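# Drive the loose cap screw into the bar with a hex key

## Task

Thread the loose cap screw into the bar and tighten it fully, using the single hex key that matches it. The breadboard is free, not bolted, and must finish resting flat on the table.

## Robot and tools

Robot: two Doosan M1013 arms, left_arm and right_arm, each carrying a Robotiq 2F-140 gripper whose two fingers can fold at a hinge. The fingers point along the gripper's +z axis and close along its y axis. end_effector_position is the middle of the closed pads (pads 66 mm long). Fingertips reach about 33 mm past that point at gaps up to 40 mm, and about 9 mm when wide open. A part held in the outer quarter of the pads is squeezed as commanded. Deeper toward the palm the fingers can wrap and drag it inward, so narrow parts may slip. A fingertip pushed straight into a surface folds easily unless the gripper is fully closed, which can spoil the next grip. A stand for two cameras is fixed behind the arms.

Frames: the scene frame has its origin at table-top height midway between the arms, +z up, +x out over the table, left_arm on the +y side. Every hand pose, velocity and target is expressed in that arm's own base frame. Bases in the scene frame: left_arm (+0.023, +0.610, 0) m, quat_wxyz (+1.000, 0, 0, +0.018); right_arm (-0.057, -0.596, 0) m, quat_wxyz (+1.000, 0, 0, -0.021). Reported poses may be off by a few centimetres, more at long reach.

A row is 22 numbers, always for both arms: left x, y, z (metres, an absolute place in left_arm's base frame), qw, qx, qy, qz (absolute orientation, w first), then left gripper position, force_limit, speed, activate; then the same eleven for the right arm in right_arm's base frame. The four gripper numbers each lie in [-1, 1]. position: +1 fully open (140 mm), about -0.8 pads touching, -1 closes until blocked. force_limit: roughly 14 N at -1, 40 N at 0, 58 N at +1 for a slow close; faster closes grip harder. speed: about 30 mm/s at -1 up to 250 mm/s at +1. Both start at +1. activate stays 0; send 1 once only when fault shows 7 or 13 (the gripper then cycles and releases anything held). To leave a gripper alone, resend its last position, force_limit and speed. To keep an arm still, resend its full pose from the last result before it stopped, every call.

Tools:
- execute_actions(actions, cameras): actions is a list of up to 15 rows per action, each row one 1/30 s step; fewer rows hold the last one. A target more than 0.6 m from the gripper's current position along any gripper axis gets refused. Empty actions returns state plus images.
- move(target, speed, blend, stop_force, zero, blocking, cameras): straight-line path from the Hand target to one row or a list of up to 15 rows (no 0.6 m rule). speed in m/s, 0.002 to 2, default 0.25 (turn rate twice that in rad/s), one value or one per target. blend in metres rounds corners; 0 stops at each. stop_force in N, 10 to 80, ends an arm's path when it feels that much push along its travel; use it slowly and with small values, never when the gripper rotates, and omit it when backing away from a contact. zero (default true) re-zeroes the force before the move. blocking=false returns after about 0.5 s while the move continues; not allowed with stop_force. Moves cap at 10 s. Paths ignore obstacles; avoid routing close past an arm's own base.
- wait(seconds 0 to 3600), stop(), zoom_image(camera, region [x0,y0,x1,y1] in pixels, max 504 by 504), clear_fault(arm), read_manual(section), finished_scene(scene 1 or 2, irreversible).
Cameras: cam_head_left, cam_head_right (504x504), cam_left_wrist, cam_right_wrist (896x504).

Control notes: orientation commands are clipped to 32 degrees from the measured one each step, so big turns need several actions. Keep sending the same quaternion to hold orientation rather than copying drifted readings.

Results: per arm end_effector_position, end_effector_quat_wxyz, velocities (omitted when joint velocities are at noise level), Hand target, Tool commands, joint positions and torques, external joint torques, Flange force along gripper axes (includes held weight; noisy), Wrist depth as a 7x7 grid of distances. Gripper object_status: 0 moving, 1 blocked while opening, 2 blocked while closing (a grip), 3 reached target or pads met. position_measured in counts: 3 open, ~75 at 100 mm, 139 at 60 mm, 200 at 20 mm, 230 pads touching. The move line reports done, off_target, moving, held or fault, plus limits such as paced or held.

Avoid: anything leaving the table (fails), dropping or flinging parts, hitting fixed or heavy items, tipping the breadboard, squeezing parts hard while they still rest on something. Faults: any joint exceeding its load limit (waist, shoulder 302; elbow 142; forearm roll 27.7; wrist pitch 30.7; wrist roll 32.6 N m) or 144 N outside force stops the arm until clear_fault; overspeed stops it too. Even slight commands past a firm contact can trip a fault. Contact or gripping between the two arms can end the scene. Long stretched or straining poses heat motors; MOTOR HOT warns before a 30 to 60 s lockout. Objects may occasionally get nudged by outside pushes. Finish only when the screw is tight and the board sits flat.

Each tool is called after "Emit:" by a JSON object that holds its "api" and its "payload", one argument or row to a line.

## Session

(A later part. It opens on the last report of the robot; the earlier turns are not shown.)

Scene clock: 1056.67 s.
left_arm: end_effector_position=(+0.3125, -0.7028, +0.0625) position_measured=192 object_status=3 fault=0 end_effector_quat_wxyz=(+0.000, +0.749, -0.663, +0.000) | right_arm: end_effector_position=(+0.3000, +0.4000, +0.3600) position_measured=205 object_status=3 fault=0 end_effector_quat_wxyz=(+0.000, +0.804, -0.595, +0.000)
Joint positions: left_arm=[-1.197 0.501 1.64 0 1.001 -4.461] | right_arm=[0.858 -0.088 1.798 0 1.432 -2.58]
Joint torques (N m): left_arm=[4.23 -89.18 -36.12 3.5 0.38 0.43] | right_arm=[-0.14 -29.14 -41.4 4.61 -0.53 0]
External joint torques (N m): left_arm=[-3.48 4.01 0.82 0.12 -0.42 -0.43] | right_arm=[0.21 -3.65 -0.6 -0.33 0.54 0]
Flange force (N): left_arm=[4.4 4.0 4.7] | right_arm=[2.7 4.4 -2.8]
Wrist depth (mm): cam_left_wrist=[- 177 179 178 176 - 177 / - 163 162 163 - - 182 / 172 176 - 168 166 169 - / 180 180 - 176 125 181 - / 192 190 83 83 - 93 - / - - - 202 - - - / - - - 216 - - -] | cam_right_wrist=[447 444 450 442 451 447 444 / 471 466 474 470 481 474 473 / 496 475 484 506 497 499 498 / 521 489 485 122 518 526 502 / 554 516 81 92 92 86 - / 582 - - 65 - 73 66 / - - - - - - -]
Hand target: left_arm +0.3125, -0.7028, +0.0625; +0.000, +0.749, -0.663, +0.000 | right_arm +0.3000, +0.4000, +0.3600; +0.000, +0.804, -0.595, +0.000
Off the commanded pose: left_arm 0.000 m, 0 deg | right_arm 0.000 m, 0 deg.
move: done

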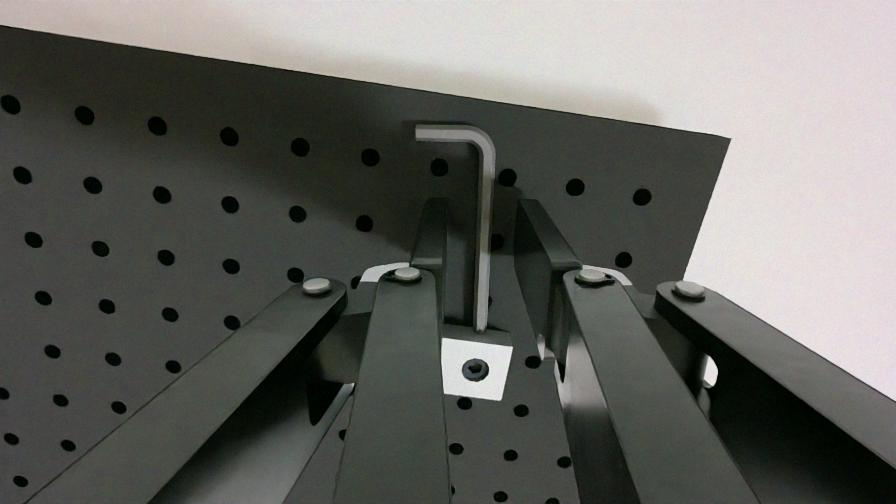

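Emit:
{"api": "move", "payload": {
  "target": [
    [0.3125,-0.7028,0.0612,0,-0.7490,0.6626,0,-0.5,-1,0,0,0.3000,0.4000,0.36,0,-0.8039,0.5948,0,-0.6,1,-1,0]
  ],
  "speed": 0.01,
  "stop_force": 10
}}

Emit:
{"api": "move", "payload": {
  "target": [
    [0.3125,-0.7028,0.0612,0,-0.7490,0.6626,0,-1,0,-1,0,0.3000,0.4000,0.36,0,-0.8039,0.5948,0,-0.6,1,-1,0],
    [0.3125,-0.7028,0.09,0,-0.7490,0.6626,0,-1,0,-1,0,0.3000,0.4000,0.36,0,-0.8039,0.5948,0,-0.6,1,-1,0]
  ],
  "speed": 0.05,
  "cameras": ["cam_left_wrist"]
}}

Scene clock: 1062.20 s.
left_arm: end_effector_position=(+0.3125, -0.7028, +0.0612) position_measured=192 object_status=3 fault=0 end_effector_quat_wxyz=(+0.000, +0.749, -0.663, +0.000) | right_arm: end_effector_position=(+0.3000, +0.4000, +0.3600) position_measured=205 object_status=3 fault=0 end_effector_quat_wxyz=(+0.000, +0.804, -0.595, +0.000)
Joint positions: left_arm=[-1.197 0.502 1.641 0 0.999 -4.461] | right_arm=[0.858 -0.088 1.798 0 1.432 -2.58]
Joint torques (N m): left_arm=[4.24 -89.47 -36.26 3.52 0.36 0.42] | right_arm=[-0.65 -29.26 -41.42 4.55 -0.51 0.01]
External joint torques (N m): left_arm=[-4.46 4.29 0.87 0.09 -0.41 -0.42] | right_arm=[0.62 -3.15 -0.53 -0.28 0.52 -0.01]
Flange force (N): left_arm=[5.0 5.1 5.0] | right_arm=[1.6 4.3 -2.5]
Wrist depth (mm): cam_left_wrist=[- 175 175 176 - - - / 159 162 163 161 164 182 - / 172 175 167 167 164 - 192 / 180 - - 174 123 - - / 191 188 83 179 - 93 - / - - - 188 - - - / - - - 214 - - -] | cam_right_wrist=[446 441 - 447 443 450 450 / 467 - 471 468 469 471 475 / 496 472 485 493 473 490 500 / 523 490 483 134 111 512 527 / 555 512 81 86 92 82 560 / 580 - - 65 - 73 578 / - - - - - - -]
Hand target: left_arm +0.3125, -0.7028, +0.0612; +0.000, +0.749, -0.663, +0.000 | right_arm +0.3000, +0.4000, +0.3600; +0.000, +0.804, -0.595, +0.000
Off the commanded pose: left_arm 0.000 m, 0 deg | right_arm 0.000 m, 0 deg.
move: done

Scene clock: 1064.23 s.
left_arm: end_effector_position=(+0.3125, -0.7028, +0.0900) position_measured=225 object_status=2 fault=0 end_effector_quat_wxyz=(+0.000, +0.749, -0.663, +0.000) | right_arm: end_effector_position=(+0.3000, +0.4000, +0.3600) position_measured=205 object_status=3 fault=0 end_effector_quat_wxyz=(+0.000, +0.804, -0.595, +0.000)
Joint positions: left_arm=[-1.197 0.477 1.619 0 1.045 -4.461] | right_arm=[0.858 -0.088 1.798 0 1.432 -2.58]
Joint torques (N m): left_arm=[4.34 -88.45 -37.37 3.61 0.33 0.46] | right_arm=[0.07 -29.49 -41.31 4.54 -0.57 -0.03]
External joint torques (N m): left_arm=[-4.48 4.49 1.01 0.1 -0.38 -0.46] | right_arm=[-0.13 -3.15 -0.49 -0.29 0.59 0.03]
Flange force (N): left_arm=[5.1 5.1 5.0] | right_arm=[2.9 3.6 -2.6]
Wrist depth (mm): cam_left_wrist=[- 204 205 201 194 - 200 / - - 189 207 - - 209 / - - 194 194 - 197 - / 211 - - 119 - - 231 / 223 222 87 94 - - - / 234 - - - - - - / - - - - - 69 -] | cam_right_wrist=[446 449 447 446 446 446 450 / 471 469 469 471 470 474 473 / 494 474 486 492 497 498 490 / 532 498 485 117 513 522 537 / 556 515 81 86 92 86 560 / 574 - - 66 - 73 573 / - - - - - - -]
Hand target: left_arm +0.3125, -0.7028, +0.0900; +0.000, +0.749, -0.663, +0.000 | right_arm +0.3000, +0.4000, +0.3600; +0.000, +0.804, -0.595, +0.000
Off the commanded pose: left_arm 0.000 m, 0 deg | right_arm 0.000 m, 0 deg.
move: done

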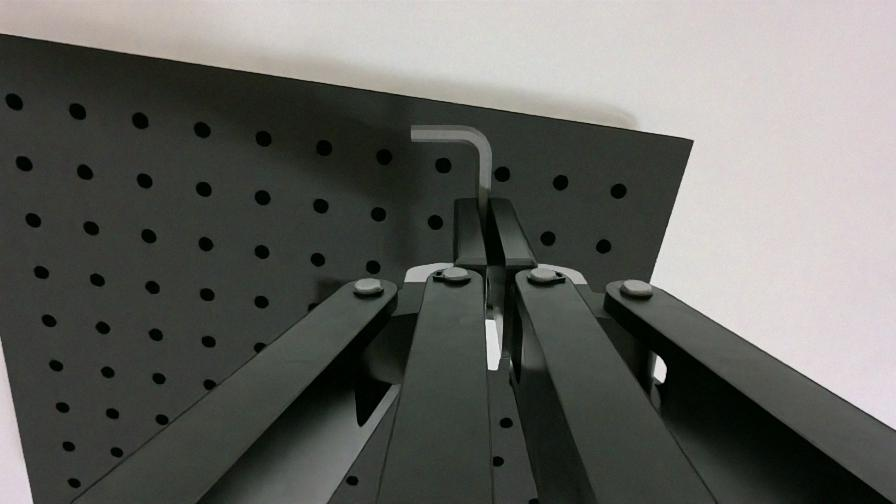

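Emit:
{"api": "move", "payload": {
  "target": [
    [0.3125,-0.7028,0.12,0,-0.7490,0.6626,0,-1,0,-1,0,0.3000,0.4000,0.36,0,-0.8039,0.5948,0,-0.6,1,-1,0],
    [0.3600,-0.6000,0.25,0,-0.5913,0.8065,0,-1,0,-1,0,0.3800,0.5600,0.40,0,0.1132,0.9936,0,-0.35,1,-1,0],
    [0.4198,-0.4438,0.26,-0.529,-0.446,0.608,-0.388,-1,0,-1,0,0.4829,0.7644,0.40,0,0.1132,0.9936,0,-0.35,1,-1,0]
  ],
  "speed": 0.3,
  "blend": [0.02,0.02,0]
}}

Emit:
{"api": "move", "payload": {
  "target": [0.4198,-0.4438,0.26,-0.529,-0.446,0.608,-0.388,-1,0,-1,0,0.4829,0.7644,0.335,0,0.1132,0.9936,0,-0.35,1,-1,0],
  "speed": 0.15,
  "cameras": ["cam_left_wrist","cam_right_wrist"]
}}

Scene clock: 1079.00 s.
left_arm: end_effector_position=(+0.3534, -0.6144, +0.2318) position_measured=225 object_status=2 fault=0 end_effector_quat_wxyz=(+0.000, -0.615, +0.788, +0.000) | right_arm: end_effector_position=(+0.3661, +0.5322, +0.3930) position_measured=205 object_status=3 fault=0 end_effector_quat_wxyz=(+0.000, -0.069, +0.998, +0.000)
Joint positions: left_arm=[-1.098 0.293 1.608 0 1.24 -3.993] | right_arm=[0.914 0.141 1.502 0.001 1.497 -0.795]
Joint torques (N m): left_arm=[4.36 -73.87 -40.94 3.99 0.34 0.42] | right_arm=[0.71 -52.11 -41.64 4.75 -0.49 -0.14]
External joint torques (N m): left_arm=[-4.31 4.1 1.14 0.07 -0.38 -0.43] | right_arm=[-1.05 -4.43 -0.49 -0.4 0.51 0.14]
Flange force (N): left_arm=[7.1 2.4 4.2] | right_arm=[3.1 -5.5 -2.2]
Wrist depth (mm): cam_left_wrist=[- - - - - 321 319 / 349 - - - 320 344 - / 363 349 337 329 330 358 368 / - - 363 113 351 380 385 / - 407 83 94 - - - / 437 - - - - - - / - - - - - 69 -] | cam_right_wrist=[474 469 476 473 476 484 479 / 506 505 496 473 480 503 498 / 527 530 530 496 505 525 525 / 563 534 558 134 266 190 559 / - - 81 81 92 86 584 / - - - 65 - 73 69 / - - - - - - -]
Hand target: left_arm +0.3534, -0.6144, +0.2318; +0.000, -0.615, +0.788, +0.000 | right_arm +0.3661, +0.5322, +0.3930; +0.000, -0.069, +0.998, +0.000
Tool commands: left_gripper/position=-1.0 left_gripper/force_limit=+0.0 left_gripper/speed=-1.0 left_gripper/activate=+0.0 right_gripper/position=-0.6 right_gripper/force_limit=+1.0 right_gripper/speed=-1.0 right_gripper/activate=+0.0
Off the commanded pose: left_arm 0.185 m, 82 deg | right_arm 0.260 m, 21 deg.
move: held (right_arm; a check stopped the path), off_target (left_arm; braked when a check withheld steps of right_arm); path passed 1 of 3 targets; target 2's new numbers were not sent; blend cut to 0.015 m at target 1; limits=held
pose unreachable (right arm): on one or more control steps of this call, first in action 0 (counted from 0), this arm could not follow its commanded pose, so it was not sent that pose on those steps. It may still have moved: this result reports where it is.
cause: moving toward the commanded pose would bring a part of the arm too close to another arm (this arm's gripper and a part of the left arm just beyond its joint 5 (wrist pitch), 12 mm apart when this arm was first held).

Scene clock: 1084.13 s.
left_arm: end_effector_position=(+0.4198, -0.4438, +0.2600) position_measured=225 object_status=2 fault=0 end_effector_quat_wxyz=(+0.529, +0.446, -0.608, +0.388) | right_arm: end_effector_position=(+0.4829, +0.7644, +0.3350) position_measured=173 object_status=3 fault=0 end_effector_quat_wxyz=(+0.000, +0.113, +0.994, +0.000)
Joint positions: left_arm=[-0.31 0.305 2.166 -1.488 1.459 -2.247] | right_arm=[0.969 0.589 0.982 0 1.57 -0.375]
Joint torques (N m): left_arm=[4.34 -57.78 -23.3 -1.78 2.7 0.46] | right_arm=[0.02 -94.06 -41.84 4.69 -0.59 0.01]
External joint torques (N m): left_arm=[-4.11 3.87 0.5 0.3 -0.55 -0.46] | right_arm=[0.02 -6.34 -0.5 -0.29 0.6 -0.01]
Flange force (N): left_arm=[-4.1 -4.0 8.4] | right_arm=[3.3 -9.4 -2.0]
Wrist depth (mm): cam_left_wrist=[2113 2262 - 118 2528 749 - / - 2865 - 159 859 824 3348 / - - 848 859 914 - 3183 / 682 641 671 114 118 - 708 / 541 549 87 94 - 506 538 / - - - - - - - / - - - - - 70 -] | cam_right_wrist=[423 402 400 419 424 423 182 / 443 421 419 439 442 180 175 / 470 448 446 434 198 193 182 / 498 489 459 488 134 204 193 / 529 81 86 527 112 87 517 / - 69 69 568 - 76 66 / - - - 606 - - -]
Hand target: left_arm +0.4198, -0.4438, +0.2600; +0.529, +0.446, -0.608, +0.388 | right_arm +0.4829, +0.7644, +0.3350; +0.000, +0.113, +0.994, +0.000
Off the commanded pose: left_arm 0.000 m, 0 deg | right_arm 0.000 m, 0 deg.
move: done

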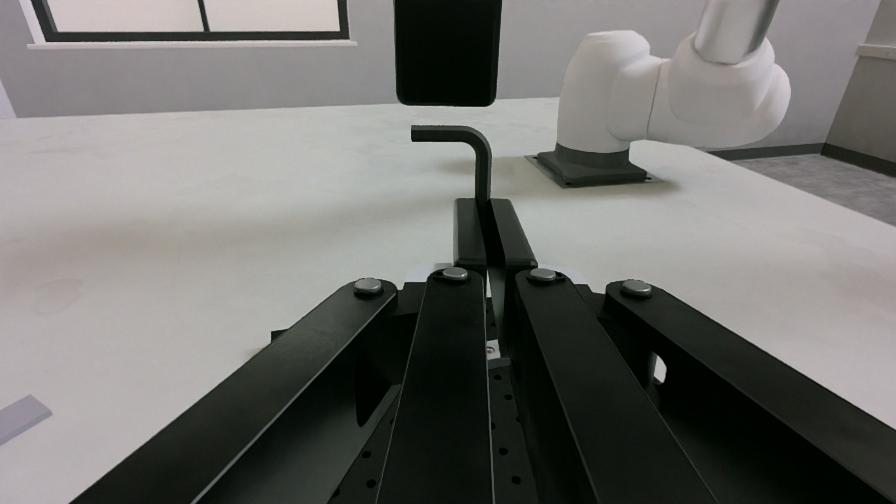

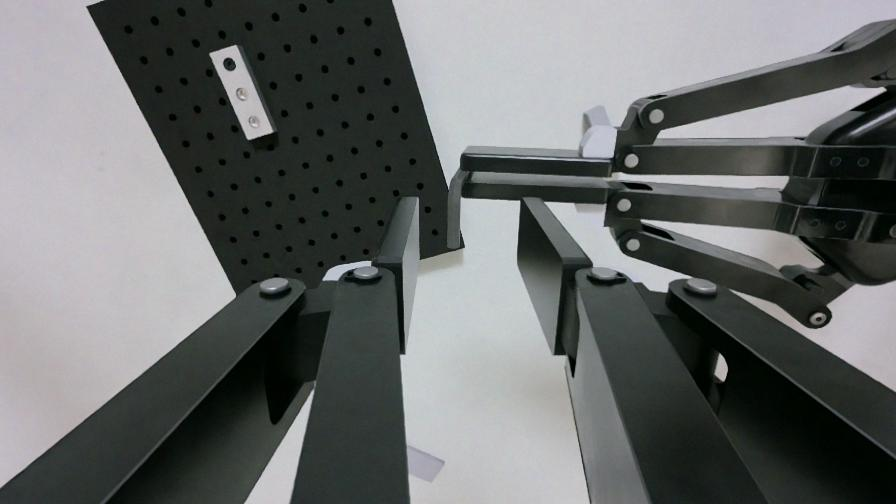

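Emit:
{"api": "move", "payload": {
  "target": [
    [0.4198,-0.4438,0.26,-0.529,-0.446,0.608,-0.388,-1,0,-1,0,0.4801,0.7614,0.335,0,0.1788,0.9839,0,-0.35,1,0,0],
    [0.4198,-0.4438,0.26,-0.529,-0.446,0.608,-0.388,-1,0,-1,0,0.4801,0.7614,0.318,0,0.1788,0.9839,0,-0.35,1,0,0]
  ],
  "speed": 0.1,
  "cameras": ["cam_left_wrist","cam_right_wrist"]
}}

Emit:
{"api": "zoom_image", "payload": {
  "camera": "cam_left_wrist",
  "region": [380, 60, 560, 220]
}}

Emit:
{"api": "zoom_image", "payload": {
  "camera": "cam_right_wrist",
  "region": [380, 140, 560, 320]
}}

Scene clock: 1098.77 s.
left_arm: end_effector_position=(+0.4198, -0.4438, +0.2600) position_measured=225 object_status=2 fault=0 end_effector_quat_wxyz=(+0.529, +0.446, -0.608, +0.388) | right_arm: end_effector_position=(+0.4801, +0.7614, +0.3182) position_measured=173 object_status=3 fault=0 end_effector_quat_wxyz=(+0.000, +0.179, +0.984, +0.000)
Joint positions: left_arm=[-0.31 0.305 2.166 -1.488 1.459 -2.247] | right_arm=[0.97 0.582 1.024 0 1.535 -0.241]
Joint torques (N m): left_arm=[4.26 -57.71 -23.39 -1.81 2.67 0.43] | right_arm=[-0.34 -92.74 -40.91 4.72 -0.59 -0.05]
External joint torques (N m): left_arm=[-4.18 3.86 0.57 0.32 -0.53 -0.43] | right_arm=[-0.01 -5.84 -0.99 -0.38 0.59 0.05]
Flange force (N): left_arm=[-4.2 -3.8 8.5] | right_arm=[1.5 -7.2 -3.1]
Wrist depth (mm): cam_left_wrist=[1882 2528 2242 125 854 754 2686 / - - 1432 132 908 837 - / - 883 - 880 958 924 3183 / - 671 - 114 638 675 739 / - - 87 94 - 559 542 / - - - - - - - / - - - - - 69 -] | cam_right_wrist=[404 394 385 407 406 402 155 / 433 401 408 425 425 167 163 / 457 433 429 422 184 176 169 / 487 473 455 446 134 186 182 / 507 81 86 507 112 87 501 / - 69 69 549 - 76 66 / - - - 569 - - -]
Hand target: left_arm +0.4198, -0.4438, +0.2600; +0.529, +0.446, -0.608, +0.388 | right_arm +0.4801, +0.7614, +0.3180; +0.000, +0.179, +0.984, +0.000
Off the commanded pose: left_arm 0.000 m, 0 deg | right_arm 0.000 m, 0 deg.
move: done

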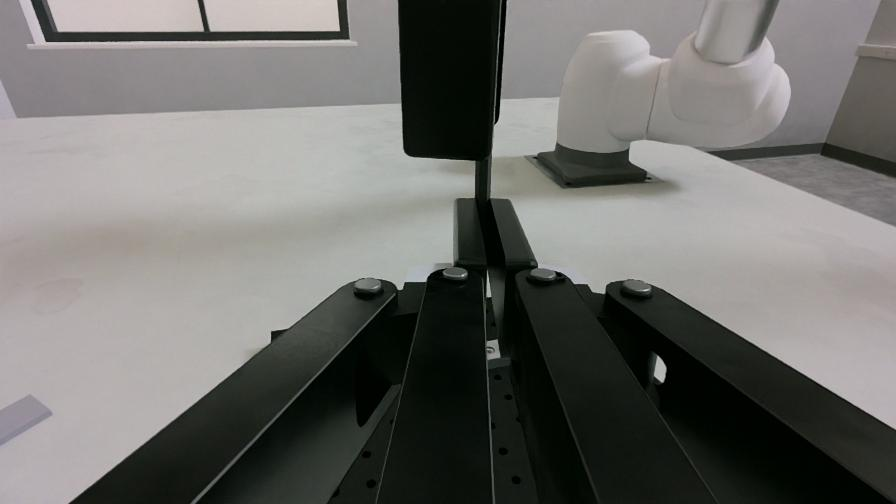

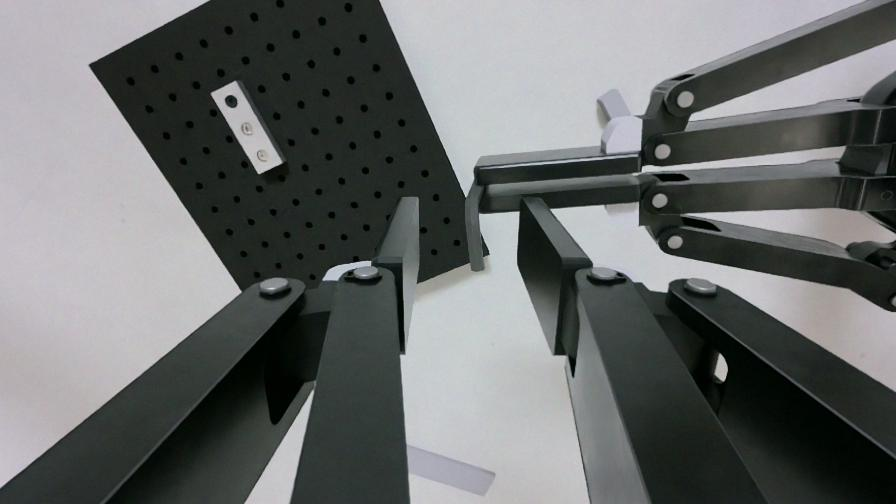

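Scaled by 2.800 from the camera's image (finer frame: 1280x720).

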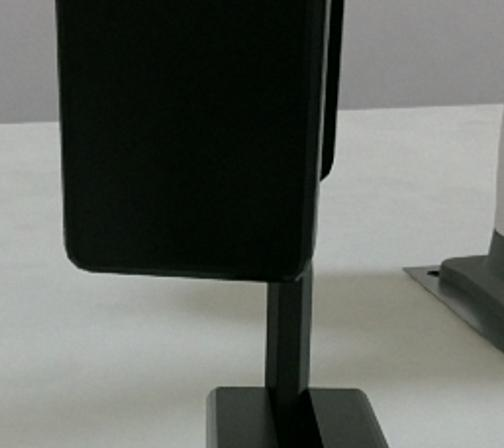

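Scaled by 2.800 from the camera's image (finer frame: 1280x720).

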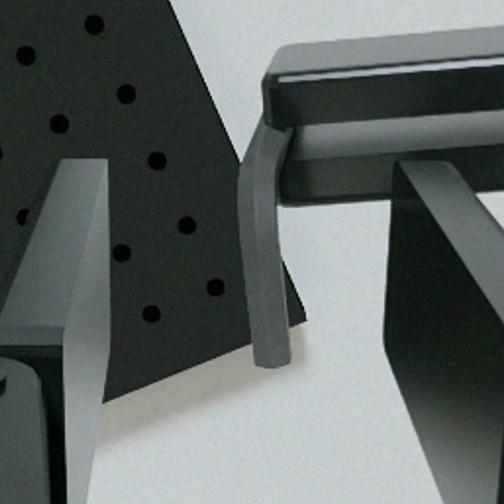

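Emit:
{"api": "move", "payload": {
  "target": [
    [0.4198,-0.4438,0.26,-0.529,-0.446,0.608,-0.388,-1,0,-1,0,0.4783,0.7626,0.318,0,0.1478,0.989,0,-0.35,1,0,0],
    [0.4198,-0.4438,0.26,-0.529,-0.446,0.608,-0.388,-1,0,-1,0,0.4783,0.7626,0.309,0,0.1478,0.989,0,-0.35,1,0,0]
  ],
  "speed": 0.06,
  "cameras": ["cam_left_wrist","cam_right_wrist"]
}}

Emit:
{"api": "zoom_image", "payload": {
  "camera": "cam_left_wrist",
  "region": [380, 60, 560, 220]
}}

Emit:
{"api": "zoom_image", "payload": {
  "camera": "cam_right_wrist",
  "region": [380, 140, 560, 320]
}}

Scene clock: 1108.93 s.
left_arm: end_effector_position=(+0.4198, -0.4438, +0.2600) position_measured=225 object_status=2 fault=0 end_effector_quat_wxyz=(+0.529, +0.446, -0.608, +0.388) | right_arm: end_effector_position=(+0.4783, +0.7626, +0.3089) position_measured=173 object_status=3 fault=0 end_effector_quat_wxyz=(+0.000, +0.148, +0.989, +0.000)
Joint positions: left_arm=[-0.31 0.305 2.166 -1.488 1.459 -2.247] | right_arm=[0.972 0.583 1.039 0 1.52 -0.302]
Joint torques (N m): left_arm=[4.11 -58 -23.34 -1.84 2.66 0.46] | right_arm=[0.07 -92.83 -41.8 4.67 -0.54 0.01]
External joint torques (N m): left_arm=[-4.27 4.21 0.59 0.34 -0.51 -0.46] | right_arm=[0.1 -7.23 -0.62 -0.27 0.55 -0.01]
Flange force (N): left_arm=[-4.7 -4.3 8.6] | right_arm=[3.0 -10.6 -2.7]
Wrist depth (mm): cam_left_wrist=[1896 2223 2432 124 901 737 3683 / - - - 131 901 829 - / - - 944 803 914 - 3223 / - - 677 114 121 684 703 / - 553 87 94 - - 535 / - - - - - - - / - - - - - 69 -] | cam_right_wrist=[400 382 376 397 399 397 392 / 421 392 395 414 416 164 166 / 446 424 416 413 175 166 161 / 474 464 433 181 134 176 174 / 517 81 86 484 112 87 174 / - 69 69 - - 76 66 / - - - 582 - - -]
Hand target: left_arm +0.4198, -0.4438, +0.2600; +0.529, +0.446, -0.608, +0.388 | right_arm +0.4783, +0.7626, +0.3090; +0.000, +0.148, +0.989, +0.000
Off the commanded pose: left_arm 0.000 m, 0 deg | right_arm 0.000 m, 0 deg.
move: done

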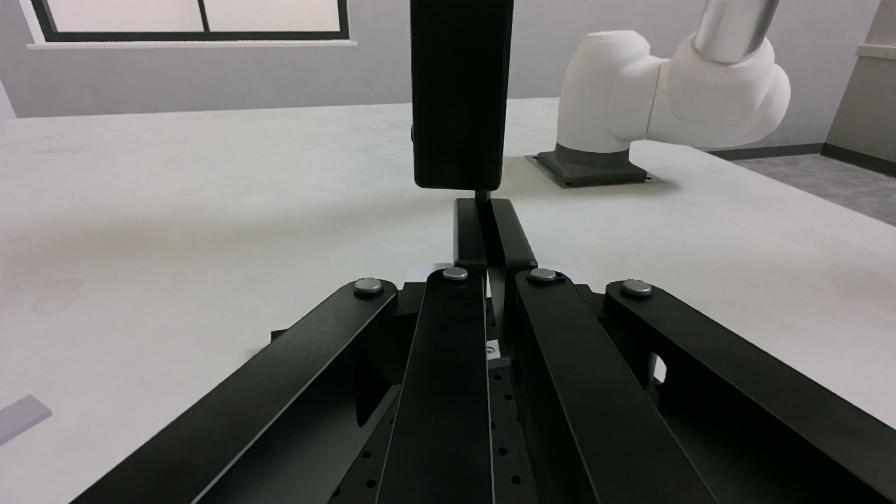

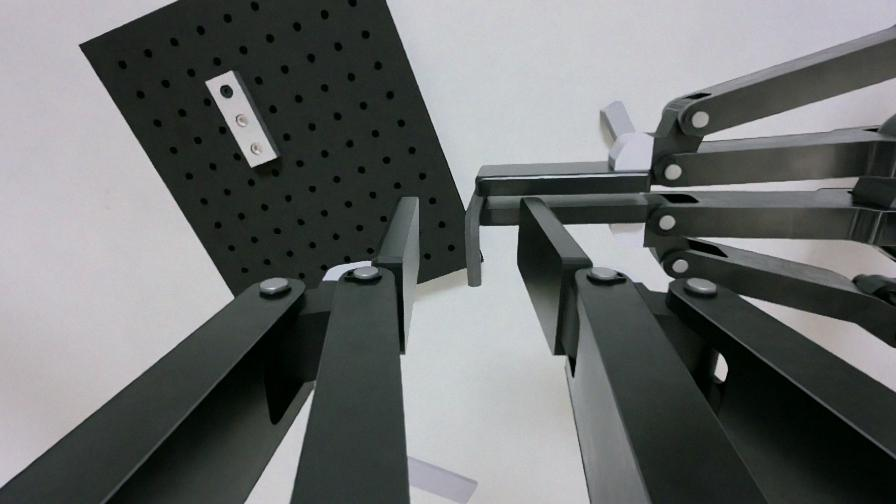

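Scaled by 2.800 from the camera's image (finer frame: 1280x720).

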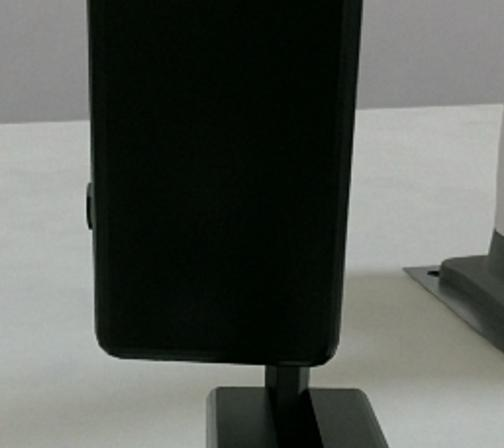

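Scaled by 2.800 from the camera's image (finer frame: 1280x720).

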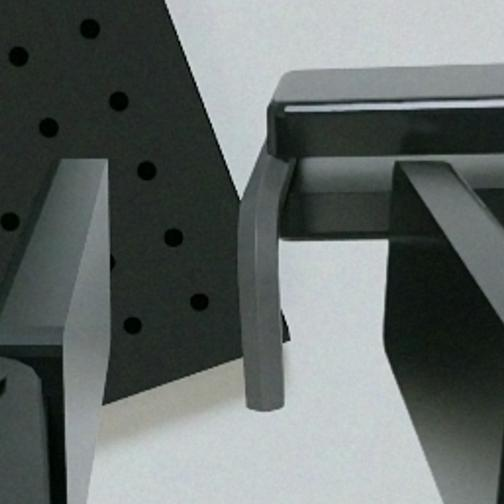

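Emit:
{"api": "move", "payload": {
  "target": [
    [0.4198,-0.4438,0.26,-0.529,-0.446,0.608,-0.388,-1,0,-1,0,0.4783,0.7626,0.309,0,0.1478,0.989,0,-1,1,0,0]
  ],
  "speed": 0.06
}}

Emit:
{"api": "move", "payload": {
  "target": [
    [0.4198,-0.4438,0.26,-0.529,-0.446,0.608,-0.388,-0.6,-1,-1,0,0.4783,0.7626,0.309,0,0.1478,0.989,0,-1,1,0,0],
    [0.4318,-0.4057,0.2656,-0.529,-0.446,0.608,-0.388,-0.6,-1,-1,0,0.4783,0.7626,0.309,0,0.1478,0.989,0,-1,1,0,0]
  ],
  "speed": 0.08,
  "cameras": ["cam_left_wrist","cam_right_wrist"]
}}

Emit:
{"api": "zoom_image", "payload": {
  "camera": "cam_left_wrist",
  "region": [380, 100, 560, 300]
}}

Emit:
{"api": "zoom_image", "payload": {
  "camera": "cam_right_wrist",
  "region": [400, 120, 560, 260]
}}

Scene clock: 1115.83 s.
left_arm: end_effector_position=(+0.4198, -0.4438, +0.2600) position_measured=225 object_status=2 fault=0 end_effector_quat_wxyz=(+0.529, +0.446, -0.608, +0.388) | right_arm: end_effector_position=(+0.4783, +0.7626, +0.3090) position_measured=226 object_status=0 fault=0 end_effector_quat_wxyz=(+0.000, +0.148, +0.989, +0.000)
Joint positions: left_arm=[-0.31 0.305 2.166 -1.488 1.459 -2.247] | right_arm=[0.972 0.583 1.039 0 1.52 -0.302]
Joint torques (N m): left_arm=[4.12 -61.28 -23.45 -1.68 4.98 0.55] | right_arm=[-4.45 -88.78 -38.43 2.92 -0.15 -0.03]
External joint torques (N m): left_arm=[-4.13 7.42 0.59 0.18 -2.83 -0.55] | right_arm=[3.97 -10.83 -3.88 1.45 0.15 0.03]
Flange force (N): left_arm=[-9.4 -8.1 11.7] | right_arm=[6.4 -6.8 -7.6]
Wrist depth (mm): cam_left_wrist=[2079 2096 - 135 874 739 - / - 1216 - 145 908 816 - / 826 995 999 154 883 - 3183 / - - 714 114 - - 664 / 502 - 87 94 - - 529 / - - - - - - - / - - - - - 69 -] | cam_right_wrist=[398 377 377 395 397 399 391 / 421 393 395 414 420 165 163 / 440 418 421 414 177 167 161 / 447 450 439 122 465 178 174 / 499 503 - 81 92 92 177 / 528 - - 65 - 75 525 / - - - - - 70 -]
Hand target: left_arm +0.4198, -0.4438, +0.2600; +0.529, +0.446, -0.608, +0.388 | right_arm +0.4783, +0.7626, +0.3090; +0.000, +0.148, +0.989, +0.000
Off the commanded pose: left_arm 0.000 m, 0 deg | right_arm 0.000 m, 0 deg.
move: done

Scene clock: 1117.37 s.
left_arm: end_effector_position=(+0.4318, -0.4057, +0.2656) position_measured=205 object_status=3 fault=0 end_effector_quat_wxyz=(+0.529, +0.446, -0.608, +0.388) | right_arm: end_effector_position=(+0.4783, +0.7626, +0.3090) position_measured=226 object_status=2 fault=0 end_effector_quat_wxyz=(+0.000, +0.148, +0.989, +0.000)
Joint positions: left_arm=[-0.235 0.301 2.156 -1.429 1.507 -2.255] | right_arm=[0.972 0.583 1.039 0 1.52 -0.302]
Joint torques (N m): left_arm=[4.34 -57.81 -23.57 -1.63 2.65 0.44] | right_arm=[-0.47 -92.9 -41.87 4.76 -0.61 0.04]
External joint torques (N m): left_arm=[-4.44 4.07 0.52 0.28 -0.51 -0.44] | right_arm=[0.1 -6.48 -0.27 -0.39 0.61 -0.04]
Flange force (N): left_arm=[-4.5 -4.8 8.7] | right_arm=[2.8 -10.2 -2.1]
Wrist depth (mm): cam_left_wrist=[2131 2167 2242 172 2528 - - / - - - 184 911 851 - / - - - - 1027 - 2897 / 718 706 747 119 124 689 661 / 510 - 84 83 - 92 538 / - - - - - - - / - - - - - - -] | cam_right_wrist=[392 374 376 400 399 395 395 / 416 392 394 416 416 172 157 / 446 418 415 421 436 176 440 / 460 456 439 121 458 173 171 / 507 490 - 81 92 86 500 / 527 - - 65 - 75 527 / - - - - - 70 -]
Hand target: left_arm +0.4318, -0.4057, +0.2656; +0.529, +0.446, -0.608, +0.388 | right_arm +0.4783, +0.7626, +0.3090; +0.000, +0.148, +0.989, +0.000
Off the commanded pose: left_arm 0.000 m, 0 deg | right_arm 0.000 m, 0 deg.
move: done

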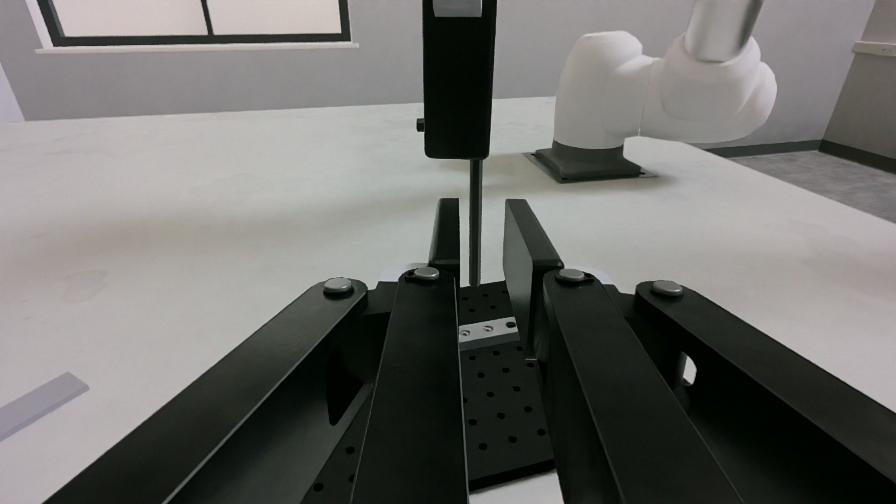

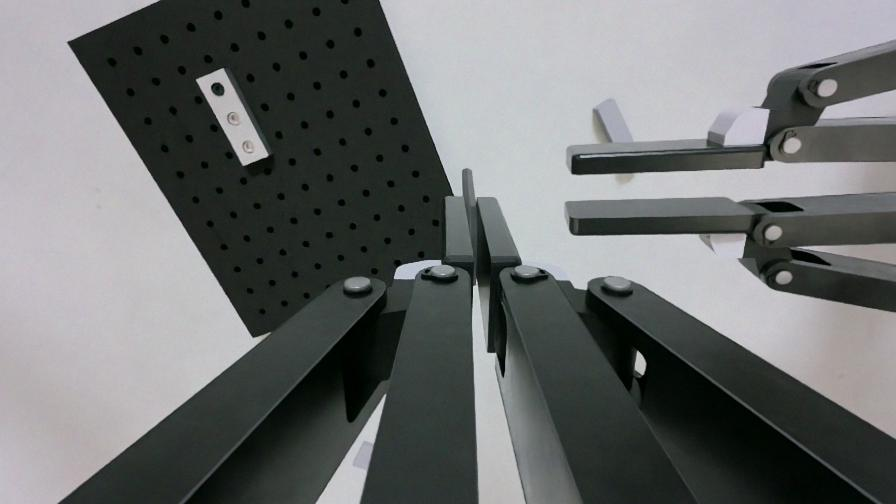

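Scaled by 2.520 from the camera's image (finer frame: 1280x720).

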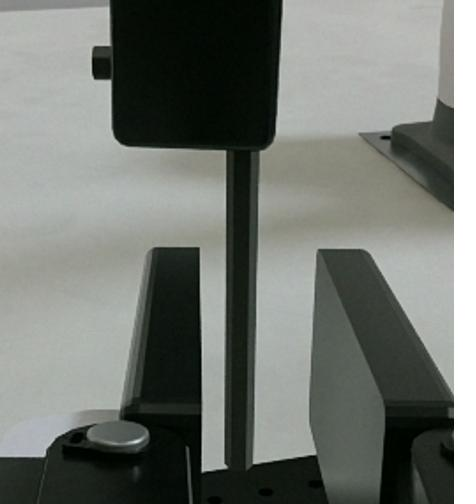

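Scaled by 3.150 from the camera's image (finer frame: 1280x720).

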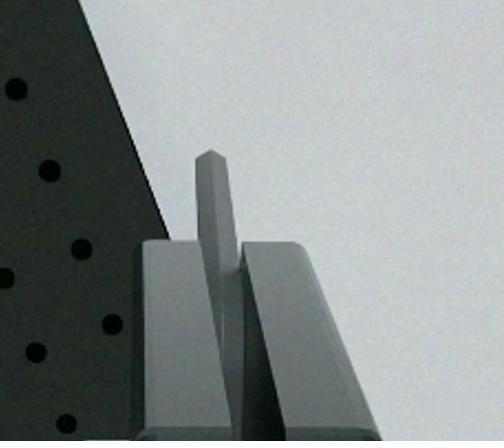

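Emit:
{"api": "move", "payload": {
  "target": [
    [0.3450,-0.5050,0.2,-0.529,-0.446,0.608,-0.388,-0.6,-1,-1,0,0.3909,0.5876,0.30,0,0.1478,0.989,0,-1,1,0,0],
    [0.3264,-0.5806,0.0645,-0.529,-0.446,0.608,-0.388,-0.6,-1,-1,0,0.3909,0.5876,0.15,0,0.1478,0.989,0,-1,1,0,0]
  ],
  "speed": 0.15,
  "blend": 0.03,
  "cameras": ["cam_left_wrist","cam_right_wrist"]
}}

Emit:
{"api": "zoom_image", "payload": {
  "camera": "cam_left_wrist",
  "region": [440, 180, 540, 280]
}}

Emit:
{"api": "zoom_image", "payload": {
  "camera": "cam_right_wrist",
  "region": [420, 120, 520, 220]
}}

Scene clock: 1127.37 s.
left_arm: end_effector_position=(+0.3264, -0.5806, +0.0646) position_measured=205 object_status=3 fault=0 end_effector_quat_wxyz=(+0.529, +0.446, -0.608, +0.388) | right_arm: end_effector_position=(+0.3909, +0.5876, +0.1500) position_measured=226 object_status=2 fault=0 end_effector_quat_wxyz=(+0.000, +0.148, +0.989, +0.000)
Joint positions: left_arm=[-0.628 0.631 2.267 -1.853 1.359 -1.807] | right_arm=[0.935 0.341 1.703 0 1.098 -0.339]
Joint torques (N m): left_arm=[3.99 -72.41 -7.09 -1.16 3.2 0.44] | right_arm=[0.28 -68.21 -37.38 4.24 -0.53 0.03]
External joint torques (N m): left_arm=[-4.01 4.28 0.01 0.24 -0.51 -0.44] | right_arm=[-0.36 -4.51 -0.33 -0.33 0.54 -0.03]
Flange force (N): left_arm=[-6.4 -0.5 9.0] | right_arm=[1.1 -5.5 -4.6]
Wrist depth (mm): cam_left_wrist=[2131 - - 167 708 664 591 / - - - 648 684 - - / - - - 422 - - - / - - 222 202 213 263 259 / 166 182 84 83 - 94 229 / - - - 144 - - - / - - - - - - -] | cam_right_wrist=[256 256 254 235 233 234 250 / 270 270 245 244 242 198 197 / 284 284 260 253 251 219 203 / 302 301 278 122 269 273 211 / 321 316 - 81 92 92 318 / 335 - - 65 - 75 333 / - - - - - 70 -]
Hand target: left_arm +0.3264, -0.5806, +0.0645; +0.529, +0.446, -0.608, +0.388 | right_arm +0.3909, +0.5876, +0.1500; +0.000, +0.148, +0.989, +0.000
Off the commanded pose: left_arm 0.000 m, 0 deg | right_arm 0.000 m, 0 deg.
move: done

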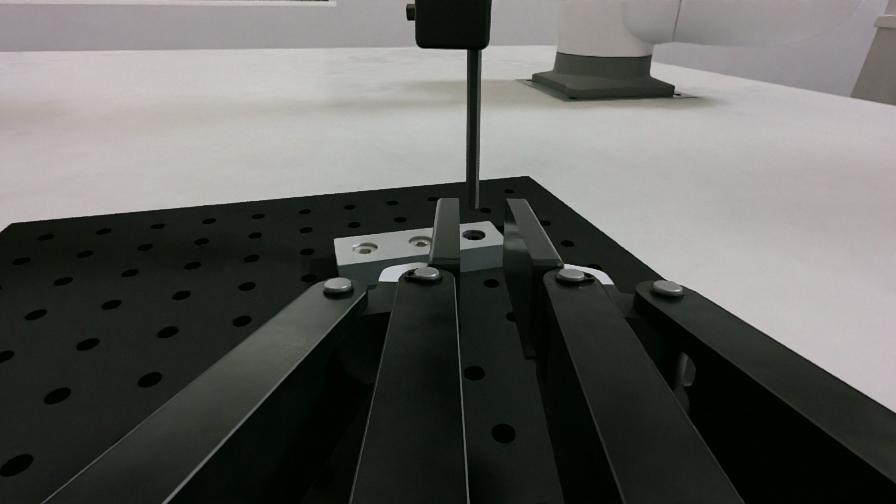

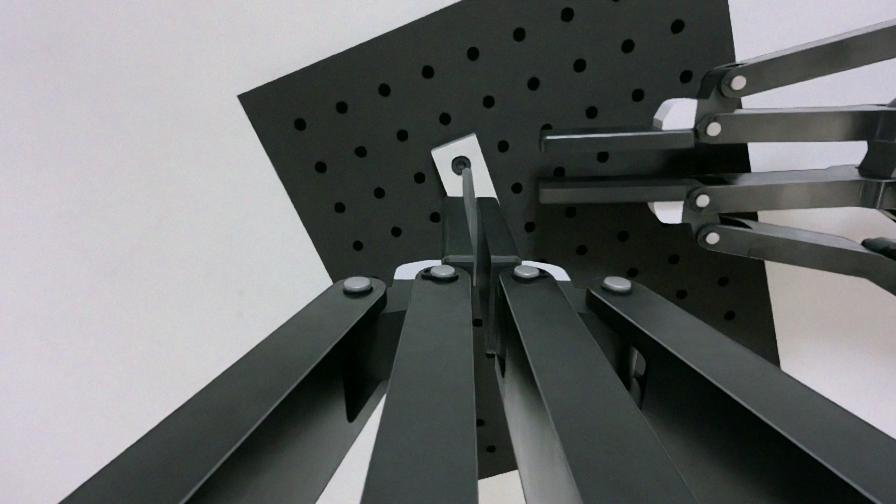

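Scaled by 5.040 from the camera's image (finer frame: 1280x720).

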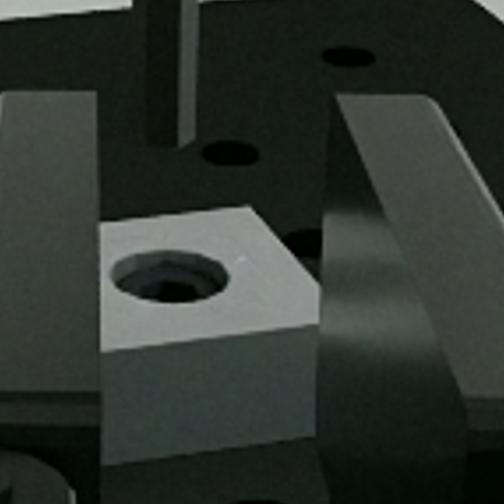

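Scaled by 5.040 from the camera's image (finer frame: 1280x720).

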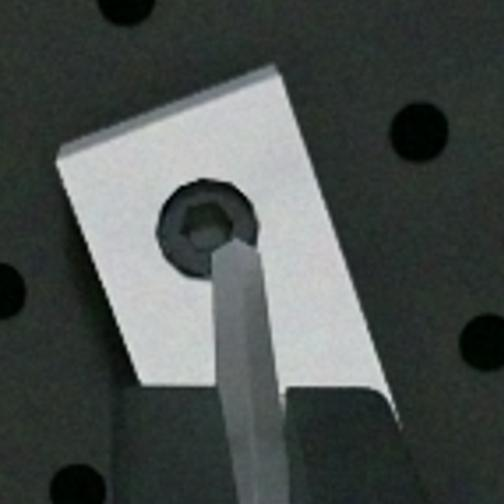

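Emit:
{"api": "zoom_image", "payload": {
  "camera": "cam_right_wrist",
  "region": [445, 145, 485, 185]
}}

Emit:
{"api": "zoom_image", "payload": {
  "camera": "cam_left_wrist",
  "region": [450, 190, 500, 250]
}}

Scaled by 12.600 from the camera's image (finer frame: 1280x720).

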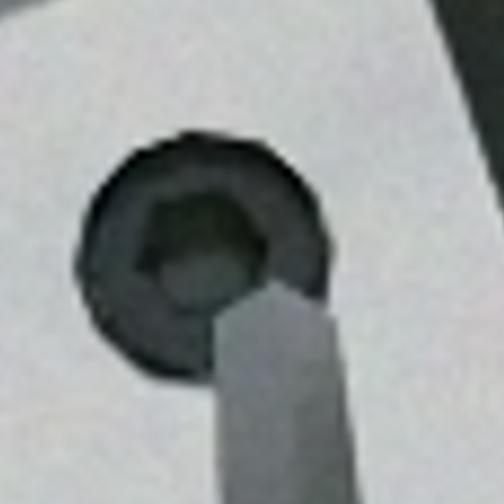

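Scaled by 8.400 from the camera's image (finer frame: 1280x720).

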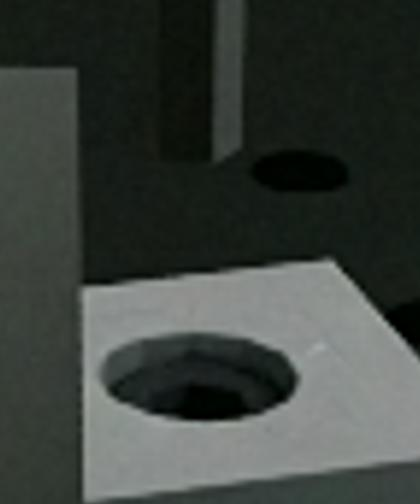

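Emit:
{"api": "move", "payload": {
  "target": [
    [0.3264,-0.5806,0.0645,-0.529,-0.446,0.608,-0.388,-0.6,-1,-1,0,0.3904,0.5950,0.15,0,-0.2588,0.9659,0,-1,1,0,0],
    [0.3264,-0.5806,0.0645,-0.529,-0.446,0.608,-0.388,-0.6,-1,-1,0,0.3908,0.5916,0.14,0,-0.1392,0.9903,0,-1,1,0,0]
  ],
  "speed": 0.3,
  "cameras": ["cam_left_wrist","cam_right_wrist"]
}}

Emit:
{"api": "zoom_image", "payload": {
  "camera": "cam_left_wrist",
  "region": [440, 180, 540, 280]
}}

Emit:
{"api": "zoom_image", "payload": {
  "camera": "cam_right_wrist",
  "region": [440, 145, 490, 195]
}}

Scene clock: 1148.60 s.
left_arm: end_effector_position=(+0.3264, -0.5806, +0.0645) position_measured=205 object_status=3 fault=0 end_effector_quat_wxyz=(+0.529, +0.446, -0.608, +0.388) | right_arm: end_effector_position=(+0.3909, +0.5915, +0.1400) position_measured=226 object_status=2 fault=0 end_effector_quat_wxyz=(+0.000, -0.139, +0.990, +0.000)
Joint positions: left_arm=[-0.628 0.631 2.267 -1.853 1.359 -1.807] | right_arm=[0.938 0.353 1.705 0 1.083 -0.912]
Joint torques (N m): left_arm=[4.27 -72.11 -6.97 -1.18 3.19 0.46] | right_arm=[-0.2 -68.07 -37.15 4.19 -0.55 -0.04]
External joint torques (N m): left_arm=[-4.51 3.98 -0.11 0.25 -0.51 -0.46] | right_arm=[0.18 -5.41 -0.24 -0.32 0.58 0.04]
Flange force (N): left_arm=[-5.6 -0.3 9.9] | right_arm=[5.5 -4.3 -5.3]
Wrist depth (mm): cam_left_wrist=[- 1167 - 165 706 651 598 / 615 - - - 774 633 - / 376 380 - - - 388 - / - - 204 202 226 - - / 166 182 84 162 - 93 221 / - - - 149 - - - / - - - - - - -] | cam_right_wrist=[248 247 227 226 242 244 246 / 260 261 236 236 235 235 258 / 277 275 249 243 247 247 273 / 290 290 264 121 218 210 283 / 308 305 - 81 92 87 212 / 325 - - 65 - 75 208 / - - - - - 70 -]
Hand target: left_arm +0.3264, -0.5806, +0.0645; +0.529, +0.446, -0.608, +0.388 | right_arm +0.3908, +0.5916, +0.1400; +0.000, -0.139, +0.990, +0.000
Off the commanded pose: left_arm 0.000 m, 0 deg | right_arm 0.000 m, 0 deg.
move: done

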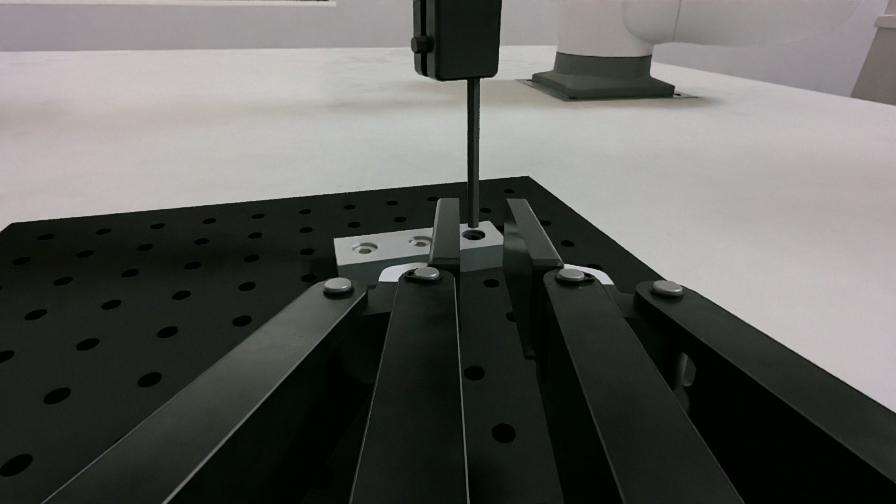

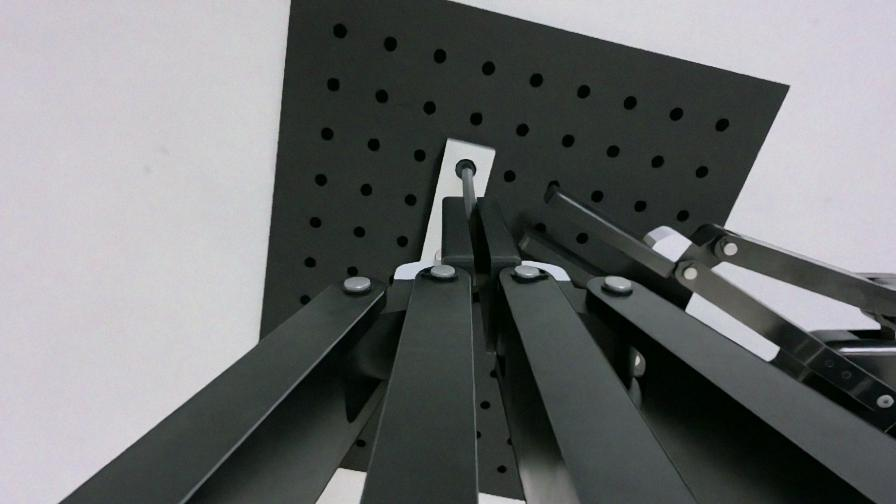

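Scaled by 5.040 from the camera's image (finer frame: 1280x720).

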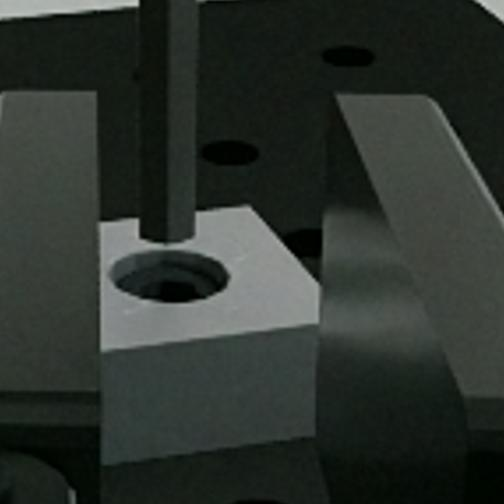

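Scaled by 10.080 from the camera's image (finer frame: 1280x720).

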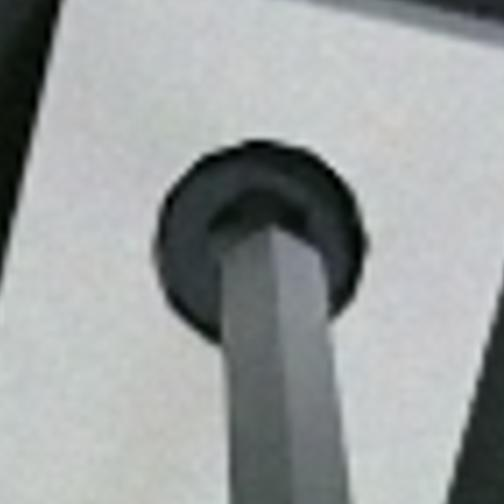

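Emit:
{"api": "move", "payload": {
  "target": [
    [0.3264,-0.5806,0.0645,-0.529,-0.446,0.608,-0.388,-0.6,-1,-1,0,0.3914,0.5906,0.137,0,-0.1392,0.9903,0,-1,1,0,0],
    [0.3264,-0.5806,0.0645,-0.529,-0.446,0.608,-0.388,-0.6,-1,-1,0,0.3914,0.5906,0.1305,0,-0.1392,0.9903,0,-1,1,0,0]
  ],
  "speed": 0.015,
  "stop_force": 10,
  "cameras": ["cam_left_wrist","cam_right_wrist"]
}}

Emit:
{"api": "zoom_image", "payload": {
  "camera": "cam_left_wrist",
  "region": [440, 180, 540, 280]
}}

Emit:
{"api": "zoom_image", "payload": {
  "camera": "cam_right_wrist",
  "region": [440, 145, 490, 195]
}}

Scene clock: 1165.77 s.
left_arm: end_effector_position=(+0.3264, -0.5806, +0.0645) position_measured=205 object_status=3 fault=0 end_effector_quat_wxyz=(+0.529, +0.446, -0.608, +0.388) | right_arm: end_effector_position=(+0.3915, +0.5907, +0.1335) position_measured=226 object_status=2 fault=0 end_effector_quat_wxyz=(+0.000, -0.139, +0.990, +0.000)
Joint positions: left_arm=[-0.628 0.631 2.267 -1.853 1.359 -1.807] | right_arm=[0.937 0.357 1.712 0 1.072 -0.913]
Joint torques (N m): left_arm=[4.34 -72.18 -6.98 -1.17 3.17 0.4] | right_arm=[-0.65 -48.62 -23.06 3.94 -0.64 -0.02]
External joint torques (N m): left_arm=[-4.29 4.01 -0.05 0.24 -0.49 -0.4] | right_arm=[0.63 -24.97 -14.12 -0.09 0.66 0.02]
Flange force (N): left_arm=[-5.8 -0.2 9.5] | right_arm=[5.3 -3.3 -33.5]
Wrist depth (mm): cam_left_wrist=[- - - 166 714 658 638 / - 623 637 177 686 - - / - 382 421 287 391 - - / - 222 201 203 213 276 286 / 166 181 84 83 - 92 220 / - - - 149 - - - / - - - - - - -] | cam_right_wrist=[242 241 221 218 222 238 241 / 255 255 232 230 229 229 253 / 268 268 244 237 242 241 267 / 285 285 256 122 207 204 275 / 302 298 - 81 92 87 206 / 317 - - 65 - 75 202 / - - - - - 70 -]
Hand target: left_arm +0.3264, -0.5806, +0.0645; +0.529, +0.446, -0.608, +0.388 | right_arm +0.3915, +0.5907, +0.1335; +0.000, -0.139, +0.990, +0.000
Off the commanded pose: left_arm 0.000 m, 0 deg | right_arm 0.003 m, 0 deg.
move: contact (right_arm); path passed 1 of 2 targets

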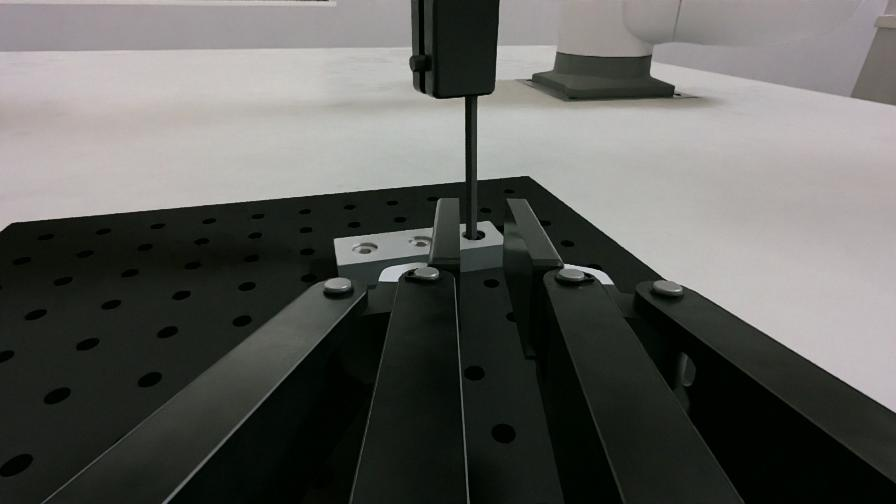

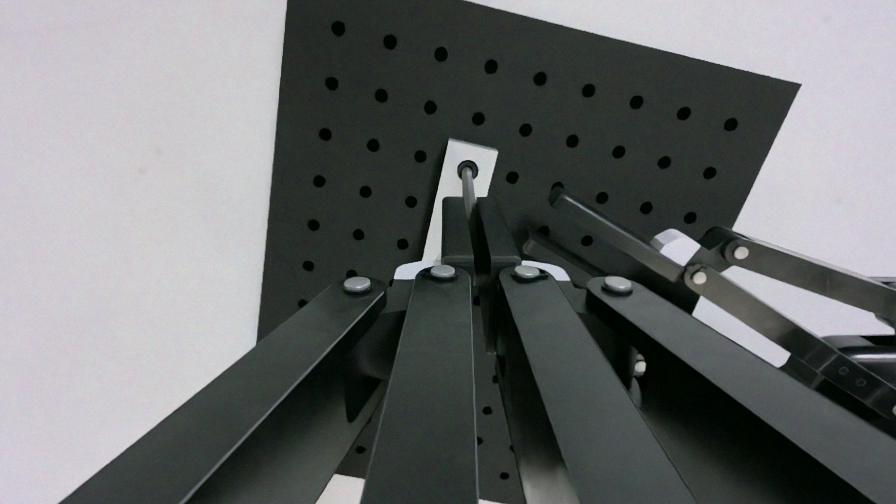

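Scaled by 5.040 from the camera's image (finer frame: 1280x720).

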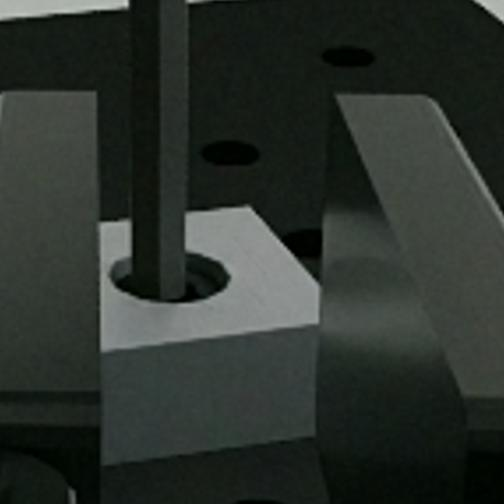

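Scaled by 10.080 from the camera's image (finer frame: 1280x720).

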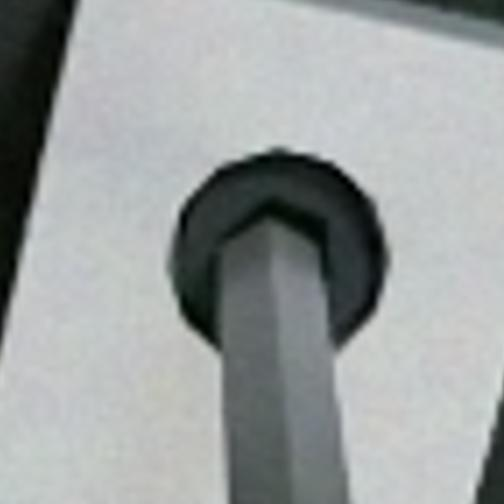

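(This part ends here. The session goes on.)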